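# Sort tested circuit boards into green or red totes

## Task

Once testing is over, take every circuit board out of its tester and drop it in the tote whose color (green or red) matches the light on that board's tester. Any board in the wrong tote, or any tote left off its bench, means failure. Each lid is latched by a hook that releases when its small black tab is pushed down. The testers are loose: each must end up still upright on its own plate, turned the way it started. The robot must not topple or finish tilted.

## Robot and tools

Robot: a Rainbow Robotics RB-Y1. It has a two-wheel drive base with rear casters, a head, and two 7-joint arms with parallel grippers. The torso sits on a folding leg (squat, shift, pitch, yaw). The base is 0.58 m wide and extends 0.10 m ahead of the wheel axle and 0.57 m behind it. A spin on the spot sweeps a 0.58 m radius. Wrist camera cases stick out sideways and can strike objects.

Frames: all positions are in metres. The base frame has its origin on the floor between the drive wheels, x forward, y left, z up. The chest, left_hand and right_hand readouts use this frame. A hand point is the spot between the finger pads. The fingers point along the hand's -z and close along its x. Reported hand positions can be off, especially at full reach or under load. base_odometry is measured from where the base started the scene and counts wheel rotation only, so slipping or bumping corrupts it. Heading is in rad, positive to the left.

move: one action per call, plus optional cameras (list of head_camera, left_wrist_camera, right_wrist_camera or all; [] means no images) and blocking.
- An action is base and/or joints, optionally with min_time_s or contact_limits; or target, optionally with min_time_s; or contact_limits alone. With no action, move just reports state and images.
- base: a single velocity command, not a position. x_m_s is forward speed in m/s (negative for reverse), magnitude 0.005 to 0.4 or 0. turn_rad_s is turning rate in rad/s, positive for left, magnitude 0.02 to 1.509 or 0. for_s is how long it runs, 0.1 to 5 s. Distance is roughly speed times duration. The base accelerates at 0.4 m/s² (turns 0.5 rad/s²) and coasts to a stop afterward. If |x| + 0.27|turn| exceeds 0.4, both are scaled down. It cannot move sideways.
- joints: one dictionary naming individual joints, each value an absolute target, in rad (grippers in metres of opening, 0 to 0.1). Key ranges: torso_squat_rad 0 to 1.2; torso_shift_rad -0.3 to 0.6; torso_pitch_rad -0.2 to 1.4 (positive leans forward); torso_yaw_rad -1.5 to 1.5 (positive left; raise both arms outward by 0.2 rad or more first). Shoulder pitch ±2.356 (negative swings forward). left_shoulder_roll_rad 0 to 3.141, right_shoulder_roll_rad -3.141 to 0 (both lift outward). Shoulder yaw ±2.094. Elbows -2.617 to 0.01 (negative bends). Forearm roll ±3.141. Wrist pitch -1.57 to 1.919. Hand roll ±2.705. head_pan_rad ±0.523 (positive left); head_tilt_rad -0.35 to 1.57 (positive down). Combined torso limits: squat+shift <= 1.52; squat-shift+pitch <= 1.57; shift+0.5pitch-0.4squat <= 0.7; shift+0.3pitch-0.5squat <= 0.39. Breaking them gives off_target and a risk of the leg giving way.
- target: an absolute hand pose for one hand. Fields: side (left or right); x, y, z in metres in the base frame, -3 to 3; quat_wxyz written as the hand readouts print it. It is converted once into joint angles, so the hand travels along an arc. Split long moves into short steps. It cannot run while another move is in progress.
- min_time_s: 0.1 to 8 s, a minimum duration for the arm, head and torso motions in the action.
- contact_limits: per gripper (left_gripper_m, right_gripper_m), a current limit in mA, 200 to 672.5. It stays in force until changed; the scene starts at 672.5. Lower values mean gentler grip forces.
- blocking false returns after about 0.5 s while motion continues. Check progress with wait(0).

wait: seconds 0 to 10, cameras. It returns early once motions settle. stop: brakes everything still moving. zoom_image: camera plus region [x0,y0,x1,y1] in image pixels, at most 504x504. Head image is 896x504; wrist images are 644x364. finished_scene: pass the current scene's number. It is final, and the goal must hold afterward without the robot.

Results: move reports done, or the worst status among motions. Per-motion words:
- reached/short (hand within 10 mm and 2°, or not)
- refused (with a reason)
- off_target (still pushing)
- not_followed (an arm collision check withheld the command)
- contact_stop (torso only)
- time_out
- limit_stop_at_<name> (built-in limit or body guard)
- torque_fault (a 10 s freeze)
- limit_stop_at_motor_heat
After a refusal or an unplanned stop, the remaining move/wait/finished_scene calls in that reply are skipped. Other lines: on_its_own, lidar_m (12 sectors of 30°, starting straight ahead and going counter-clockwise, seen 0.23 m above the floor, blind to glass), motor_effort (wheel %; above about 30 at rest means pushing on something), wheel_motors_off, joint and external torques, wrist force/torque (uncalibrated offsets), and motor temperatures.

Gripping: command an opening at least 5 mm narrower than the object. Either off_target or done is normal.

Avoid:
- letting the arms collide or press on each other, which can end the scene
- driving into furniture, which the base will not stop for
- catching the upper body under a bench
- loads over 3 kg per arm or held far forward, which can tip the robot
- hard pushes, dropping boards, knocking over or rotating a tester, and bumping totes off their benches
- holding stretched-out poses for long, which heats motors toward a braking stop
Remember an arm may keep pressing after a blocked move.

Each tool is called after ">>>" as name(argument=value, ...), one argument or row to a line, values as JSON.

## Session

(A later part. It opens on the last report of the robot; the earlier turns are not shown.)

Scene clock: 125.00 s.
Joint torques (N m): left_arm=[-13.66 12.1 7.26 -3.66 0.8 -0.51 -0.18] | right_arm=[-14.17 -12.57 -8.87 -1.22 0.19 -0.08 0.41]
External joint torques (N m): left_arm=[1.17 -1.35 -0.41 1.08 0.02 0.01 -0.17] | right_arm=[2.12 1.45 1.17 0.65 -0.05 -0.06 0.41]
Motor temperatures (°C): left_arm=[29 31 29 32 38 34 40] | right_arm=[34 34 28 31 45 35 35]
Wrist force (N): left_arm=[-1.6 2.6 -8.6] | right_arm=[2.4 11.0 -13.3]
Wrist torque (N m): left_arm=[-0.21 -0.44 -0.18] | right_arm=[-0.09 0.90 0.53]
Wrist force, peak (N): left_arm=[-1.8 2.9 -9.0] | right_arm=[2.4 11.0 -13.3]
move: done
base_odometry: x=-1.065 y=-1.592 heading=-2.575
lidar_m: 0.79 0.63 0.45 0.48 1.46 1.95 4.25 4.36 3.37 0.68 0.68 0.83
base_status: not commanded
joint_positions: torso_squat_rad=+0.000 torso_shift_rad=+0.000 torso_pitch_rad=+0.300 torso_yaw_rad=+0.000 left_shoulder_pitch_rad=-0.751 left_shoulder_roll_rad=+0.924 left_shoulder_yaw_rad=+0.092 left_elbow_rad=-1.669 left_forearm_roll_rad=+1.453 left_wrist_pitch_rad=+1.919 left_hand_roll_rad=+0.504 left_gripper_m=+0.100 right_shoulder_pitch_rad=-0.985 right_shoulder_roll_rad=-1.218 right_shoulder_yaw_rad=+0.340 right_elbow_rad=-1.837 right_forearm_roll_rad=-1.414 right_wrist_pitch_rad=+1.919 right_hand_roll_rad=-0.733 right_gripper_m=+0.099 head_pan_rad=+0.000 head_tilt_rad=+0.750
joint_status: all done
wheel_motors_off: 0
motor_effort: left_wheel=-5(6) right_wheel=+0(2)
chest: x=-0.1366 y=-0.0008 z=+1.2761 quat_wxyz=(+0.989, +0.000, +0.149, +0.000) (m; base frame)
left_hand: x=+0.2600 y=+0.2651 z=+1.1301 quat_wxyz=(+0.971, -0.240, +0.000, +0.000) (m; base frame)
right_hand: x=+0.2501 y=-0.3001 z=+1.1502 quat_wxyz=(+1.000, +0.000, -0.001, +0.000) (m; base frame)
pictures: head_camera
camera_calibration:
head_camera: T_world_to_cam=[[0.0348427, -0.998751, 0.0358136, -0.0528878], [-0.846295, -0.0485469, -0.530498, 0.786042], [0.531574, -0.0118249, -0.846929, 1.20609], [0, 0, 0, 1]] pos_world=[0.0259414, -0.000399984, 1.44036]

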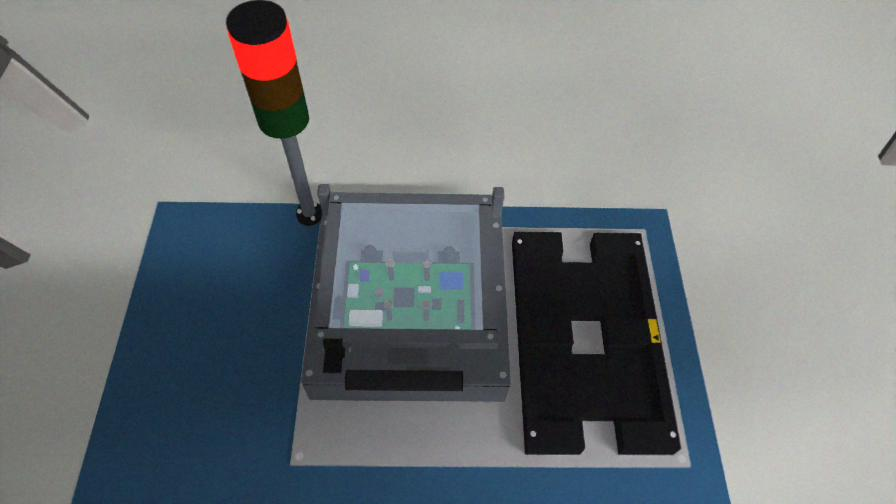

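>>> move(
  base={"x_m_s":0.05,"for_s":0.74},
  cameras=[],
)

>>> move(
  joints={"torso_squat_rad":0.35,"torso_pitch_rad":0.35},
  cameras=[],
)

>>> move(
  target={"side":"right","x":0.25,"y":-0.3,"z":1.15,"quat_wxyz":[1,0,0,0]},
  cameras=["head_camera"],
)

Scene clock: 135.43 s.
Joint torques (N m): left_arm=[-14.18 12.11 7.57 -3.98 0.9 -0.59 -0.27] | right_arm=[-14.61 -12.6 -8.88 -1.23 0.22 -0.11 0.3]
External joint torques (N m): left_arm=[0.64 -1.34 -0.1 0.76 0.12 -0.07 -0.26] | right_arm=[1.68 1.41 1.16 0.65 -0.02 -0.09 0.3]
Motor temperatures (°C): left_arm=[29 31 29 32 38 34 40] | right_arm=[35 34 28 31 45 35 35]
Wrist force (N): left_arm=[-1.8 2.9 -8.9] | right_arm=[2.3 10.8 -13.4]
Wrist torque (N m): left_arm=[-0.24 -0.47 -0.19] | right_arm=[-0.07 0.87 0.54]
Wrist force, peak (N): left_arm=[-1.9 4.2 -8.7] | right_arm=[2.4 11.6 -13.2]
move: done
base_odometry: x=-1.095 y=-1.611 heading=-2.570
lidar_m: 0.76 0.63 0.45 0.45 1.47 1.97 4.29 4.39 3.36 0.66 0.71 0.79
base_status: done (sent for 0.73 of 0.73 s)
joint_positions: torso_squat_rad=+0.000 torso_shift_rad=+0.000 torso_pitch_rad=+0.300 torso_yaw_rad=+0.000 left_shoulder_pitch_rad=-0.751 left_shoulder_roll_rad=+0.924 left_shoulder_yaw_rad=+0.092 left_elbow_rad=-1.669 left_forearm_roll_rad=+1.453 left_wrist_pitch_rad=+1.919 left_hand_roll_rad=+0.504 left_gripper_m=+0.100 right_shoulder_pitch_rad=-0.985 right_shoulder_roll_rad=-1.218 right_shoulder_yaw_rad=+0.340 right_elbow_rad=-1.837 right_forearm_roll_rad=-1.414 right_wrist_pitch_rad=+1.919 right_hand_roll_rad=-0.733 right_gripper_m=+0.099 head_pan_rad=+0.000 head_tilt_rad=+0.750
joint_status: not commanded
wheel_motors_off: 0
on_its_own: the wheels pushed hard for 0.2 s: something may have held the robot back, and base_odometry may count slip
motor_effort: left_wheel=+34(100) right_wheel=+6(23)
chest: x=-0.1366 y=-0.0007 z=+1.2761 quat_wxyz=(+0.989, +0.000, +0.149, +0.000) (m; base frame)
left_hand: x=+0.2600 y=+0.2651 z=+1.1301 quat_wxyz=(+0.971, -0.240, +0.000, +0.000) (m; base frame)
right_hand: x=+0.2501 y=-0.3001 z=+1.1502 quat_wxyz=(+1.000, +0.000, -0.001, +0.000) (m; base frame)
pictures: none
No camera images: "cameras" was empty.

Scene clock: 137.37 s.
Joint torques (N m): left_arm=[-13.67 12.27 7.36 -4.01 0.95 -0.45 -0.15] | right_arm=[-13.96 -12.65 -8.89 -1.57 0.07 -0.08 0.23]
External joint torques (N m): left_arm=[0.64 -1.3 -0.34 0.88 0.12 -0.02 -0.14] | right_arm=[1.98 1.64 1.13 0.53 -0.1 -0.14 0.23]
Motor temperatures (°C): left_arm=[29 31 29 32 38 34 40] | right_arm=[35 34 28 31 45 35 35]
Wrist force (N): left_arm=[-1.3 2.8 -8.8] | right_arm=[2.5 10.9 -13.2]
Wrist torque (N m): left_arm=[-0.24 -0.41 -0.18] | right_arm=[-0.08 0.89 0.56]
Wrist force, peak (N): left_arm=[-1.6 2.8 -9.2] | right_arm=[3.1 11.2 -13.2]
move: done
base_odometry: x=-1.095 y=-1.611 heading=-2.570
lidar_m: 0.75 0.63 0.45 0.45 1.46 1.97 4.28 4.39 3.36 0.66 0.71 0.79
base_status: not commanded
joint_positions: torso_squat_rad=+0.350 torso_shift_rad=+0.000 torso_pitch_rad=+0.350 torso_yaw_rad=+0.000 left_shoulder_pitch_rad=-0.751 left_shoulder_roll_rad=+0.924 left_shoulder_yaw_rad=+0.092 left_elbow_rad=-1.669 left_forearm_roll_rad=+1.453 left_wrist_pitch_rad=+1.919 left_hand_roll_rad=+0.504 left_gripper_m=+0.100 right_shoulder_pitch_rad=-0.985 right_shoulder_roll_rad=-1.218 right_shoulder_yaw_rad=+0.340 right_elbow_rad=-1.837 right_forearm_roll_rad=-1.414 right_wrist_pitch_rad=+1.919 right_hand_roll_rad=-0.733 right_gripper_m=+0.099 head_pan_rad=+0.000 head_tilt_rad=+0.750
joint_status: all done
wheel_motors_off: 0
motor_effort: left_wheel=+34(34) right_wheel=+6(8)
chest: x=-0.1220 y=-0.0007 z=+1.2287 quat_wxyz=(+0.985, +0.000, +0.174, +0.000) (m; base frame)
left_hand: x=+0.2668 y=+0.2652 z=+1.0631 quat_wxyz=(+0.970, -0.240, +0.024, +0.006) (m; base frame)
right_hand: x=+0.2580 y=-0.3000 z=+1.0837 quat_wxyz=(+1.000, +0.000, +0.024, +0.000) (m; base frame)
pictures: none
No camera images: "cameras" was empty.

Scene clock: 138.47 s.
Joint torques (N m): left_arm=[-13.59 12.37 7.44 -4.14 0.98 -0.42 -0.15] | right_arm=[-13.1 -11.99 -8.21 -0.31 0.24 -0.06 -0.04]
External joint torques (N m): left_arm=[0.72 -1.2 -0.26 0.74 0.16 0.01 -0.15] | right_arm=[2.08 1.73 1.88 -0.01 0 -0.03 -0.04]
Motor temperatures (°C): left_arm=[29 31 29 32 38 34 40] | right_arm=[35 34 28 31 45 35 35]
Wrist force (N): left_arm=[-1.0 2.7 -8.6] | right_arm=[2.3 10.7 -12.9]
Wrist torque (N m): left_arm=[-0.23 -0.36 -0.17] | right_arm=[-0.04 0.89 0.54]
Wrist force, peak (N): left_arm=[-1.4 2.7 -9.2] | right_arm=[2.6 11.1 -14.2]
move: done
base_odometry: x=-1.095 y=-1.611 heading=-2.570
lidar_m: 0.76 0.63 0.44 0.44 1.46 1.96 4.28 4.38 3.36 0.66 0.71 0.79
base_status: not commanded
joint_positions: torso_squat_rad=+0.350 torso_shift_rad=+0.000 torso_pitch_rad=+0.350 torso_yaw_rad=+0.000 left_shoulder_pitch_rad=-0.751 left_shoulder_roll_rad=+0.924 left_shoulder_yaw_rad=+0.092 left_elbow_rad=-1.669 left_forearm_roll_rad=+1.453 left_wrist_pitch_rad=+1.919 left_hand_roll_rad=+0.504 left_gripper_m=+0.100 right_shoulder_pitch_rad=-1.124 right_shoulder_roll_rad=-1.377 right_shoulder_yaw_rad=+0.365 right_elbow_rad=-1.893 right_forearm_roll_rad=-1.600 right_wrist_pitch_rad=+1.919 right_hand_roll_rad=-0.801 right_gripper_m=+0.099 head_pan_rad=+0.000 head_tilt_rad=+0.750
joint_status: all done
wheel_motors_off: 0
motor_effort: left_wheel=+34(34) right_wheel=+7(8)
chest: x=-0.1220 y=-0.0007 z=+1.2287 quat_wxyz=(+0.985, +0.000, +0.174, +0.000) (m; base frame)
left_hand: x=+0.2668 y=+0.2652 z=+1.0631 quat_wxyz=(+0.970, -0.240, +0.024, +0.006) (m; base frame)
right_hand: x=+0.2503 y=-0.3002 z=+1.1499 quat_wxyz=(+1.000, +0.001, -0.001, -0.001) (m; base frame)
right_hand_status: reached (checked arc, planned for 0.5 s): 0 mm and 0.2 deg off.
pictures: head_camera
camera_calibration:
head_camera: T_world_to_cam=[[0.0365954, -0.99875, 0.0340472, -0.0492751], [-0.871674, -0.0485639, -0.487674, 0.717534], [0.488718, -0.0118314, -0.872362, 1.18425], [0, 0, 0, 1]] pos_world=[0.0484957, -0.000355867, 1.38469]

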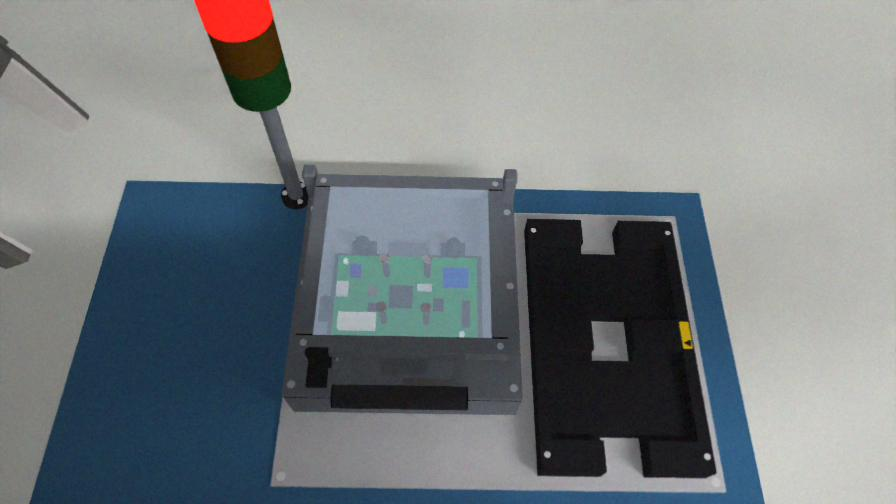

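>>> zoom_image(
  camera="head_camera",
  region=[270, 320, 410, 420],
)

>>> move(
  target={"side":"left","x":0.14,"y":0.2,"z":1.1,"quat_wxyz":[1,0,0,0]},
  cameras=["left_wrist_camera"],
)

Scaled by 3.600 from the camera's 896x504 image, which has a finer 1280x720 frame.

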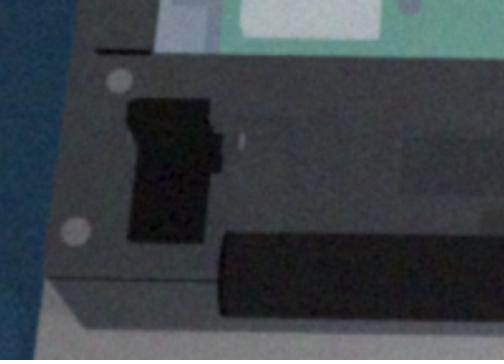

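Scene clock: 162.00 s.
Joint torques (N m): left_arm=[-11.23 8.89 6.97 0.17 0.08 -0.02 -0.36] | right_arm=[-13.09 -11.88 -8.65 -0.25 0.2 -0.09 -0.08]
External joint torques (N m): left_arm=[0.15 0.26 -0.54 0.38 0.04 0.03 -0.36] | right_arm=[2.09 1.84 1.45 0.05 -0.04 -0.06 -0.08]
Motor temperatures (°C): left_arm=[29 31 29 32 38 34 40] | right_arm=[35 34 29 31 45 35 35]
Wrist force (N): left_arm=[-1.8 -0.1 -9.6] | right_arm=[2.5 10.7 -13.2]
Wrist torque (N m): left_arm=[-0.02 -0.40 -0.19] | right_arm=[-0.05 0.89 0.52]
Wrist force, peak (N): left_arm=[-2.2 0.3 -10.1] | right_arm=[2.5 11.3 -13.2]
move: done
base_odometry: x=-1.095 y=-1.611 heading=-2.570
lidar_m: 0.76 0.63 0.45 0.44 1.46 1.96 4.28 4.38 3.36 0.66 0.71 0.79
base_status: not commanded
joint_positions: torso_squat_rad=+0.350 torso_shift_rad=+0.000 torso_pitch_rad=+0.350 torso_yaw_rad=+0.000 left_shoulder_pitch_rad=-1.024 left_shoulder_roll_rad=+1.203 left_shoulder_yaw_rad=-0.392 left_elbow_rad=-2.462 left_forearm_roll_rad=+1.596 left_wrist_pitch_rad=+1.919 left_hand_roll_rad=+1.414 left_gripper_m=+0.100 right_shoulder_pitch_rad=-1.124 right_shoulder_roll_rad=-1.377 right_shoulder_yaw_rad=+0.365 right_elbow_rad=-1.893 right_forearm_roll_rad=-1.600 right_wrist_pitch_rad=+1.919 right_hand_roll_rad=-0.801 right_gripper_m=+0.099 head_pan_rad=+0.000 head_tilt_rad=+0.750
joint_status: all done
wheel_motors_off: 0
motor_effort: left_wheel=+32(35) right_wheel=+6(9)
chest: x=-0.1220 y=-0.0007 z=+1.2287 quat_wxyz=(+0.985, +0.000, +0.174, +0.000) (m; base frame)
left_hand: x=+0.1400 y=+0.2002 z=+1.1000 quat_wxyz=(+1.000, -0.001, +0.000, +0.000) (m; base frame)
left_hand_status: reached (checked arc, planned for 1.1 s): 0 mm and 0.1 deg off.
right_hand: x=+0.2503 y=-0.3002 z=+1.1499 quat_wxyz=(+1.000, +0.001, -0.001, -0.001) (m; base frame)
pictures: left_wrist_camera
camera_calibration:
left_wrist_camera: T_world_to_cam=[[0.999809, 0.0157529, -0.0115744, -0.131738], [0.0194034, -0.871614, 0.489809, -0.332776], [-0.00237252, -0.48994, -0.871753, 1.12637], [0, 0, 0, 1]] pos_world=[0.140842, 0.263875, 1.14339]

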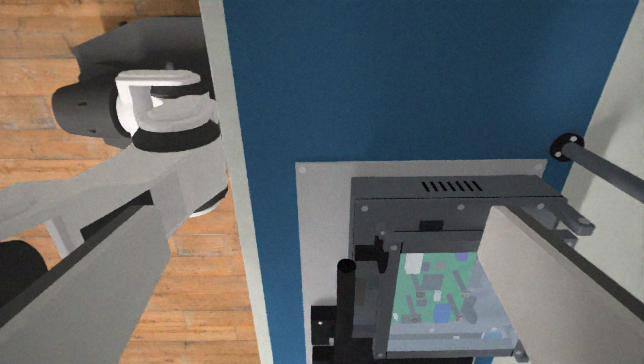

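>>> zoom_image(
  camera="left_wrist_camera",
  region=[340, 215, 440, 285],
)

>>> move(
  target={"side":"left","x":0.121,"y":0.083,"z":1.03,"quat_wxyz":[1,0,0,0]},
  cameras=["head_camera","left_wrist_camera"],
)

Scaled by 5.040 from the camera's 644x364 image, which has a finer 920x520 frame.

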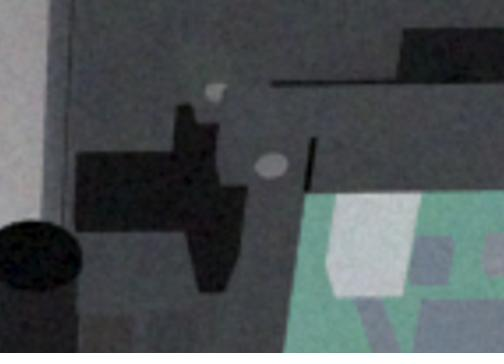

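Scene clock: 175.47 s.
Joint torques (N m): left_arm=[-13.35 3.67 7.49 -1.74 0.46 0.11 -0.23] | right_arm=[-13.29 -12.14 -8.53 -0.14 0.09 0.01 -0.05]
External joint torques (N m): left_arm=[0.14 -0.4 -0.16 1.19 0.4 0.15 -0.23] | right_arm=[1.89 1.57 1.57 0.17 -0.15 0.04 -0.05]
Motor temperatures (°C): left_arm=[29 31 29 32 38 34 40] | right_arm=[35 34 29 31 45 35 35]
Wrist force (N): left_arm=[-1.8 -0.1 -9.3] | right_arm=[2.3 10.7 -13.1]
Wrist torque (N m): left_arm=[-0.07 -0.40 -0.23] | right_arm=[-0.05 0.88 0.54]
Wrist force, peak (N): left_arm=[-2.3 -0.1 -10.1] | right_arm=[2.3 11.0 -13.5]
move: done
base_odometry: x=-1.095 y=-1.611 heading=-2.570
lidar_m: 0.75 0.63 0.45 0.44 1.46 1.97 4.29 4.39 3.36 0.66 0.70 0.79
base_status: not commanded
joint_positions: torso_squat_rad=+0.350 torso_shift_rad=+0.000 torso_pitch_rad=+0.350 torso_yaw_rad=+0.000 left_shoulder_pitch_rad=-1.214 left_shoulder_roll_rad=+0.765 left_shoulder_yaw_rad=-0.875 left_elbow_rad=-2.369 left_forearm_roll_rad=+1.259 left_wrist_pitch_rad=+1.919 left_hand_roll_rad=+1.727 left_gripper_m=+0.100 right_shoulder_pitch_rad=-1.124 right_shoulder_roll_rad=-1.377 right_shoulder_yaw_rad=+0.365 right_elbow_rad=-1.893 right_forearm_roll_rad=-1.600 right_wrist_pitch_rad=+1.919 right_hand_roll_rad=-0.801 right_gripper_m=+0.099 head_pan_rad=+0.000 head_tilt_rad=+0.750
joint_status: all done
wheel_motors_off: 0
motor_effort: left_wheel=+32(35) right_wheel=+6(8)
chest: x=-0.1220 y=-0.0007 z=+1.2287 quat_wxyz=(+0.985, +0.000, +0.174, +0.000) (m; base frame)
left_hand: x=+0.1210 y=+0.0830 z=+1.0300 quat_wxyz=(+1.000, +0.000, +0.000, +0.000) (m; base frame)
left_hand_status: reached (checked arc, planned for 0.8 s): 0 mm and 0.0 deg off.
right_hand: x=+0.2503 y=-0.3002 z=+1.1499 quat_wxyz=(+1.000, +0.001, -0.001, -0.001) (m; base frame)
pictures: head_camera, left_wrist_camera
camera_calibration:
head_camera: T_world_to_cam=[[0.036603, -0.99875, 0.0340247, -0.0492569], [-0.871691, -0.0485592, -0.487644, 0.717507], [0.488687, -0.0118098, -0.872379, 1.18426], [0, 0, 0, 1]] pos_world=[0.048517, -0.000367992, 1.38468]
left_wrist_camera: T_world_to_cam=[[0.999807, 0.0153993, -0.0121882, -0.111009], [0.019392, -0.872218, 0.488732, -0.39906], [-0.00310466, -0.488874, -0.872349, 1.00855], [0, 0, 0, 1]] pos_world=[0.121858, 0.146695, 1.07349]

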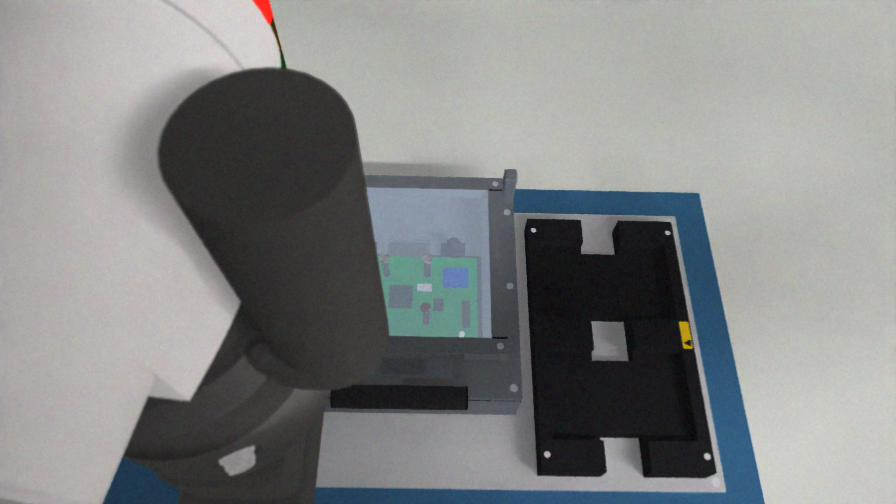

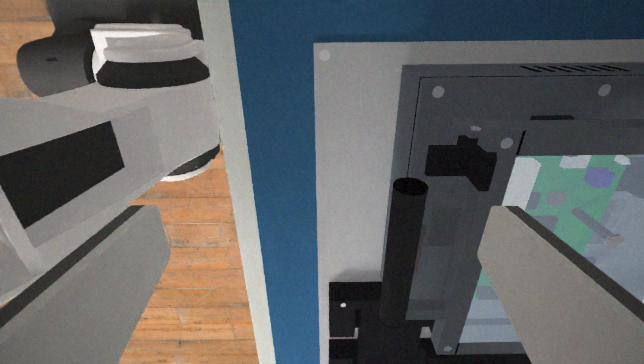

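>>> move(
  target={"side":"left","x":0.121,"y":0.0855,"z":0.985,"quat_wxyz":[1,0,0,0]},
  cameras=["left_wrist_camera"],
)

Scene clock: 185.53 s.
Joint torques (N m): left_arm=[-12.55 4.25 7.79 -3.13 0.42 -0.01 0.25] | right_arm=[-12.89 -11.89 -8.91 -0.23 0.08 -0.04 -0.02]
External joint torques (N m): left_arm=[0.42 0.32 0.23 1.03 0.36 0.03 0.25] | right_arm=[2.29 1.82 1.18 0.08 -0.16 -0.02 -0.02]
Motor temperatures (°C): left_arm=[29 31 29 32 38 34 40] | right_arm=[35 34 29 31 45 35 35]
Wrist force (N): left_arm=[-1.8 0.2 -9.8] | right_arm=[2.3 10.9 -13.2]
Wrist torque (N m): left_arm=[-0.08 -0.42 -0.21] | right_arm=[-0.06 0.87 0.53]
Wrist force, peak (N): left_arm=[-2.8 -0.5 -10.8] | right_arm=[2.5 11.0 -13.6]
move: done
base_odometry: x=-1.095 y=-1.611 heading=-2.570
lidar_m: 0.75 0.63 0.45 0.45 1.47 1.97 4.29 4.39 3.37 0.66 0.70 0.79
base_status: not commanded
joint_positions: torso_squat_rad=+0.350 torso_shift_rad=+0.000 torso_pitch_rad=+0.350 torso_yaw_rad=+0.000 left_shoulder_pitch_rad=-1.120 left_shoulder_roll_rad=+0.774 left_shoulder_yaw_rad=-0.971 left_elbow_rad=-2.327 left_forearm_roll_rad=+1.097 left_wrist_pitch_rad=+1.834 left_hand_roll_rad=+1.650 left_gripper_m=+0.100 right_shoulder_pitch_rad=-1.124 right_shoulder_roll_rad=-1.377 right_shoulder_yaw_rad=+0.365 right_elbow_rad=-1.893 right_forearm_roll_rad=-1.600 right_wrist_pitch_rad=+1.919 right_hand_roll_rad=-0.801 right_gripper_m=+0.099 head_pan_rad=+0.000 head_tilt_rad=+0.750
joint_status: all done
wheel_motors_off: 0
motor_effort: left_wheel=+32(34) right_wheel=+7(8)
chest: x=-0.1220 y=-0.0007 z=+1.2287 quat_wxyz=(+0.985, +0.000, +0.174, +0.000) (m; base frame)
left_hand: x=+0.1209 y=+0.0857 z=+0.9853 quat_wxyz=(+1.000, +0.000, +0.000, +0.000) (m; base frame)
left_hand_status: reached (checked arc, planned for 0.4 s): 0 mm and 0.0 deg off.
right_hand: x=+0.2503 y=-0.3001 z=+1.1499 quat_wxyz=(+1.000, +0.001, -0.001, -0.001) (m; base frame)
pictures: left_wrist_camera
camera_calibration:
left_wrist_camera: T_world_to_cam=[[0.999814, 0.0151286, -0.0119748, -0.111697], [0.0190495, -0.872559, 0.488138, -0.374187], [-0.0030639, -0.488275, -0.872685, 0.971058], [0, 0, 0, 1]] pos_world=[0.121779, 0.149333, 1.02874]

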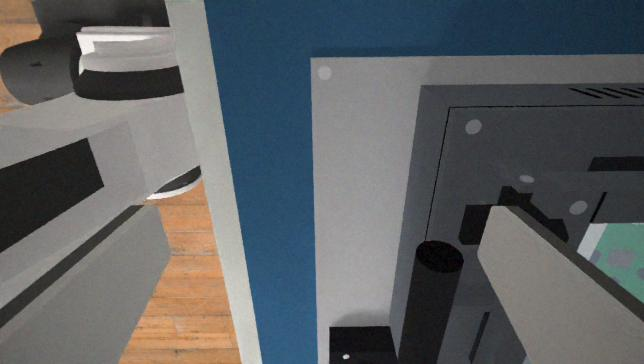

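>>> move(
  target={"side":"left","x":0.1205,"y":0.0852,"z":0.977,"quat_wxyz":[1,0,0,0]},
  min_time_s=0.6,
  cameras=["left_wrist_camera"],
)

>>> move(
  target={"side":"left","x":0.1205,"y":0.0852,"z":0.973,"quat_wxyz":[1,0,0,0]},
  min_time_s=0.6,
  cameras=[],
)

Scene clock: 196.00 s.
Joint torques (N m): left_arm=[-9.59 2.41 5.07 -1.83 0.09 -0.48 -0.26] | right_arm=[-13.23 -11.88 -8.85 -0.1 0.11 -0.05 -0.05]
External joint torques (N m): left_arm=[3.3 -1.47 -2.47 2.51 0.03 -0.45 -0.26] | right_arm=[1.95 1.83 1.24 0.2 -0.12 -0.03 -0.05]
Motor temperatures (°C): left_arm=[29 31 29 32 38 34 40] | right_arm=[35 34 29 31 45 35 35]
Wrist force (N): left_arm=[-4.0 1.1 0.0] | right_arm=[2.4 10.8 -13.2]
Wrist torque (N m): left_arm=[-0.05 -0.86 -0.18] | right_arm=[-0.05 0.88 0.53]
Wrist force, peak (N): left_arm=[-2.1 0.0 -10.0] | right_arm=[2.2 11.0 -13.5]
move: done
base_odometry: x=-1.095 y=-1.611 heading=-2.570
lidar_m: 0.75 0.64 0.44 0.45 1.47 1.97 4.28 4.40 3.37 0.66 0.71 0.79
base_status: not commanded
joint_positions: torso_squat_rad=+0.350 torso_shift_rad=+0.000 torso_pitch_rad=+0.350 torso_yaw_rad=+0.000 left_shoulder_pitch_rad=-1.107 left_shoulder_roll_rad=+0.772 left_shoulder_yaw_rad=-0.988 left_elbow_rad=-2.316 left_forearm_roll_rad=+1.070 left_wrist_pitch_rad=+1.818 left_hand_roll_rad=+1.640 left_gripper_m=+0.100 right_shoulder_pitch_rad=-1.124 right_shoulder_roll_rad=-1.377 right_shoulder_yaw_rad=+0.365 right_elbow_rad=-1.893 right_forearm_roll_rad=-1.600 right_wrist_pitch_rad=+1.919 right_hand_roll_rad=-0.801 right_gripper_m=+0.099 head_pan_rad=+0.000 head_tilt_rad=+0.750
joint_status: all done
wheel_motors_off: 0
motor_effort: left_wheel=+32(33) right_wheel=+7(8)
chest: x=-0.1220 y=-0.0007 z=+1.2288 quat_wxyz=(+0.985, +0.000, +0.174, +0.000) (m; base frame)
left_hand: x=+0.1206 y=+0.0853 z=+0.9776 quat_wxyz=(+1.000, +0.000, -0.001, +0.000) (m; base frame)
left_hand_status: reached (checked arc, planned for 0.6 s): 1 mm and 0.1 deg off.
right_hand: x=+0.2503 y=-0.3001 z=+1.1499 quat_wxyz=(+1.000, +0.001, -0.001, -0.001) (m; base frame)
pictures: left_wrist_camera
camera_calibration:
left_wrist_camera: T_world_to_cam=[[0.999823, 0.0151755, -0.0111454, -0.112337], [0.0186866, -0.872317, 0.488584, -0.371219], [-0.00230784, -0.488705, -0.872446, 0.963913], [0, 0, 0, 1]] pos_world=[0.121479, 0.148954, 1.02108]

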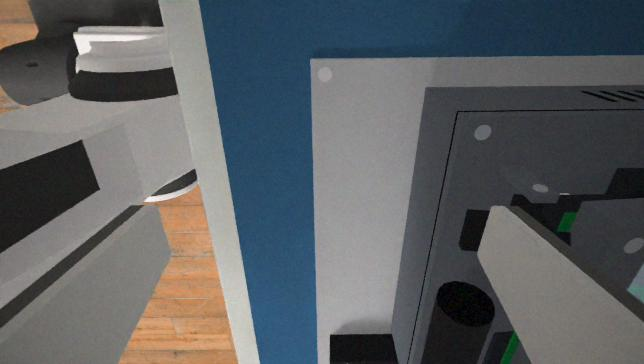

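Scene clock: 196.93 s.
Joint torques (N m): left_arm=[-5.94 3.93 1.94 4.73 -2.18 -1.78 -0.66] | right_arm=[-13.14 -11.88 -8.87 -0.21 0.13 -0.04 -0.09]
External joint torques (N m): left_arm=[6.93 0.07 -5.6 9.16 -2.24 -1.74 -0.66] | right_arm=[2.04 1.83 1.22 0.09 -0.11 -0.02 -0.09]
Motor temperatures (°C): left_arm=[29 31 29 32 38 34 40] | right_arm=[35 34 29 31 45 35 35]
Wrist force (N): left_arm=[-22.4 7.5 37.6] | right_arm=[2.4 10.8 -13.1]
Wrist torque (N m): left_arm=[0.23 -2.57 0.23] | right_arm=[-0.06 0.88 0.53]
Wrist force, peak (N): left_arm=[-22.7 7.8 38.5] | right_arm=[2.7 11.2 -13.3]
move: done
base_odometry: x=-1.095 y=-1.611 heading=-2.570
lidar_m: 0.76 0.63 0.45 0.44 1.47 1.96 4.29 4.40 3.37 0.66 0.71 0.79
base_status: not commanded
joint_positions: torso_squat_rad=+0.350 torso_shift_rad=-0.001 torso_pitch_rad=+0.349 torso_yaw_rad=+0.000 left_shoulder_pitch_rad=-1.101 left_shoulder_roll_rad=+0.771 left_shoulder_yaw_rad=-0.996 left_elbow_rad=-2.311 left_forearm_roll_rad=+1.057 left_wrist_pitch_rad=+1.809 left_hand_roll_rad=+1.633 left_gripper_m=+0.099 right_shoulder_pitch_rad=-1.124 right_shoulder_roll_rad=-1.377 right_shoulder_yaw_rad=+0.365 right_elbow_rad=-1.893 right_forearm_roll_rad=-1.600 right_wrist_pitch_rad=+1.919 right_hand_roll_rad=-0.801 right_gripper_m=+0.099 head_pan_rad=+0.000 head_tilt_rad=+0.750
joint_status: all done
wheel_motors_off: 0
motor_effort: left_wheel=+32(34) right_wheel=+7(8)
chest: x=-0.1227 y=-0.0007 z=+1.2288 quat_wxyz=(+0.985, +0.000, +0.173, +0.000) (m; base frame)
left_hand: x=+0.1203 y=+0.0848 z=+0.9744 quat_wxyz=(+1.000, -0.001, -0.002, -0.001) (m; base frame)
left_hand_status: reached (checked arc, planned for 0.6 s): 1 mm and 0.2 deg off.
right_hand: x=+0.2497 y=-0.3001 z=+1.1504 quat_wxyz=(+1.000, +0.001, -0.002, -0.001) (m; base frame)
pictures: none
No camera images: "cameras" was empty.

>>> move(
  target={"side":"left","x":0.1205,"y":0.0852,"z":0.99,"quat_wxyz":[1,0,0,0]},
  cameras=["left_wrist_camera"],
)

>>> move(
  target={"side":"left","x":0.14,"y":0.2,"z":1.1,"quat_wxyz":[1,0,0,0]},
  cameras=["head_camera","left_wrist_camera"],
)

Scene clock: 201.83 s.
Joint torques (N m): left_arm=[-11.63 4.47 6.85 -2.75 0.13 -0.1 0.09] | right_arm=[-13.17 -12.19 -9.02 -0.12 0.13 -0.06 -0.06]
External joint torques (N m): left_arm=[1.38 0.54 -0.72 1.32 0.07 -0.06 0.09] | right_arm=[2.02 1.52 1.07 0.19 -0.11 -0.04 -0.06]
Motor temperatures (°C): left_arm=[29 31 29 32 38 34 40] | right_arm=[35 34 29 31 45 35 35]
Wrist force (N): left_arm=[-1.7 0.4 -9.6] | right_arm=[2.3 10.9 -13.4]
Wrist torque (N m): left_arm=[-0.10 -0.42 -0.21] | right_arm=[-0.06 0.86 0.54]
Wrist force, peak (N): left_arm=[-22.4 7.7 37.7] | right_arm=[2.3 11.1 -13.5]
move: done
base_odometry: x=-1.095 y=-1.611 heading=-2.570
lidar_m: 0.75 0.63 0.45 0.44 1.46 1.97 4.29 4.39 3.37 0.67 0.71 0.80
base_status: not commanded
joint_positions: torso_squat_rad=+0.350 torso_shift_rad=+0.000 torso_pitch_rad=+0.350 torso_yaw_rad=+0.000 left_shoulder_pitch_rad=-1.127 left_shoulder_roll_rad=+0.772 left_shoulder_yaw_rad=-0.963 left_elbow_rad=-2.331 left_forearm_roll_rad=+1.108 left_wrist_pitch_rad=+1.840 left_hand_roll_rad=+1.654 left_gripper_m=+0.100 right_shoulder_pitch_rad=-1.124 right_shoulder_roll_rad=-1.377 right_shoulder_yaw_rad=+0.365 right_elbow_rad=-1.893 right_forearm_roll_rad=-1.600 right_wrist_pitch_rad=+1.919 right_hand_roll_rad=-0.801 right_gripper_m=+0.099 head_pan_rad=+0.000 head_tilt_rad=+0.750
joint_status: all done
wheel_motors_off: 0
motor_effort: left_wheel=+33(33) right_wheel=+6(9)
chest: x=-0.1220 y=-0.0007 z=+1.2287 quat_wxyz=(+0.985, +0.000, +0.174, +0.000) (m; base frame)
left_hand: x=+0.1210 y=+0.0850 z=+0.9888 quat_wxyz=(+1.000, +0.000, +0.000, -0.001) (m; base frame)
left_hand_status: reached (checked arc, planned for 0.2 s): 1 mm and 0.1 deg off.
right_hand: x=+0.2503 y=-0.3001 z=+1.1498 quat_wxyz=(+1.000, +0.001, -0.001, -0.001) (m; base frame)
pictures: left_wrist_camera
camera_calibration:
left_wrist_camera: T_world_to_cam=[[0.999841, 0.0134791, -0.0116732, -0.11196], [0.0174665, -0.872076, 0.489058, -0.377272], [-0.00358785, -0.489184, -0.872173, 0.973453], [0, 0, 0, 1]] pos_world=[0.122024, 0.148697, 1.03222]

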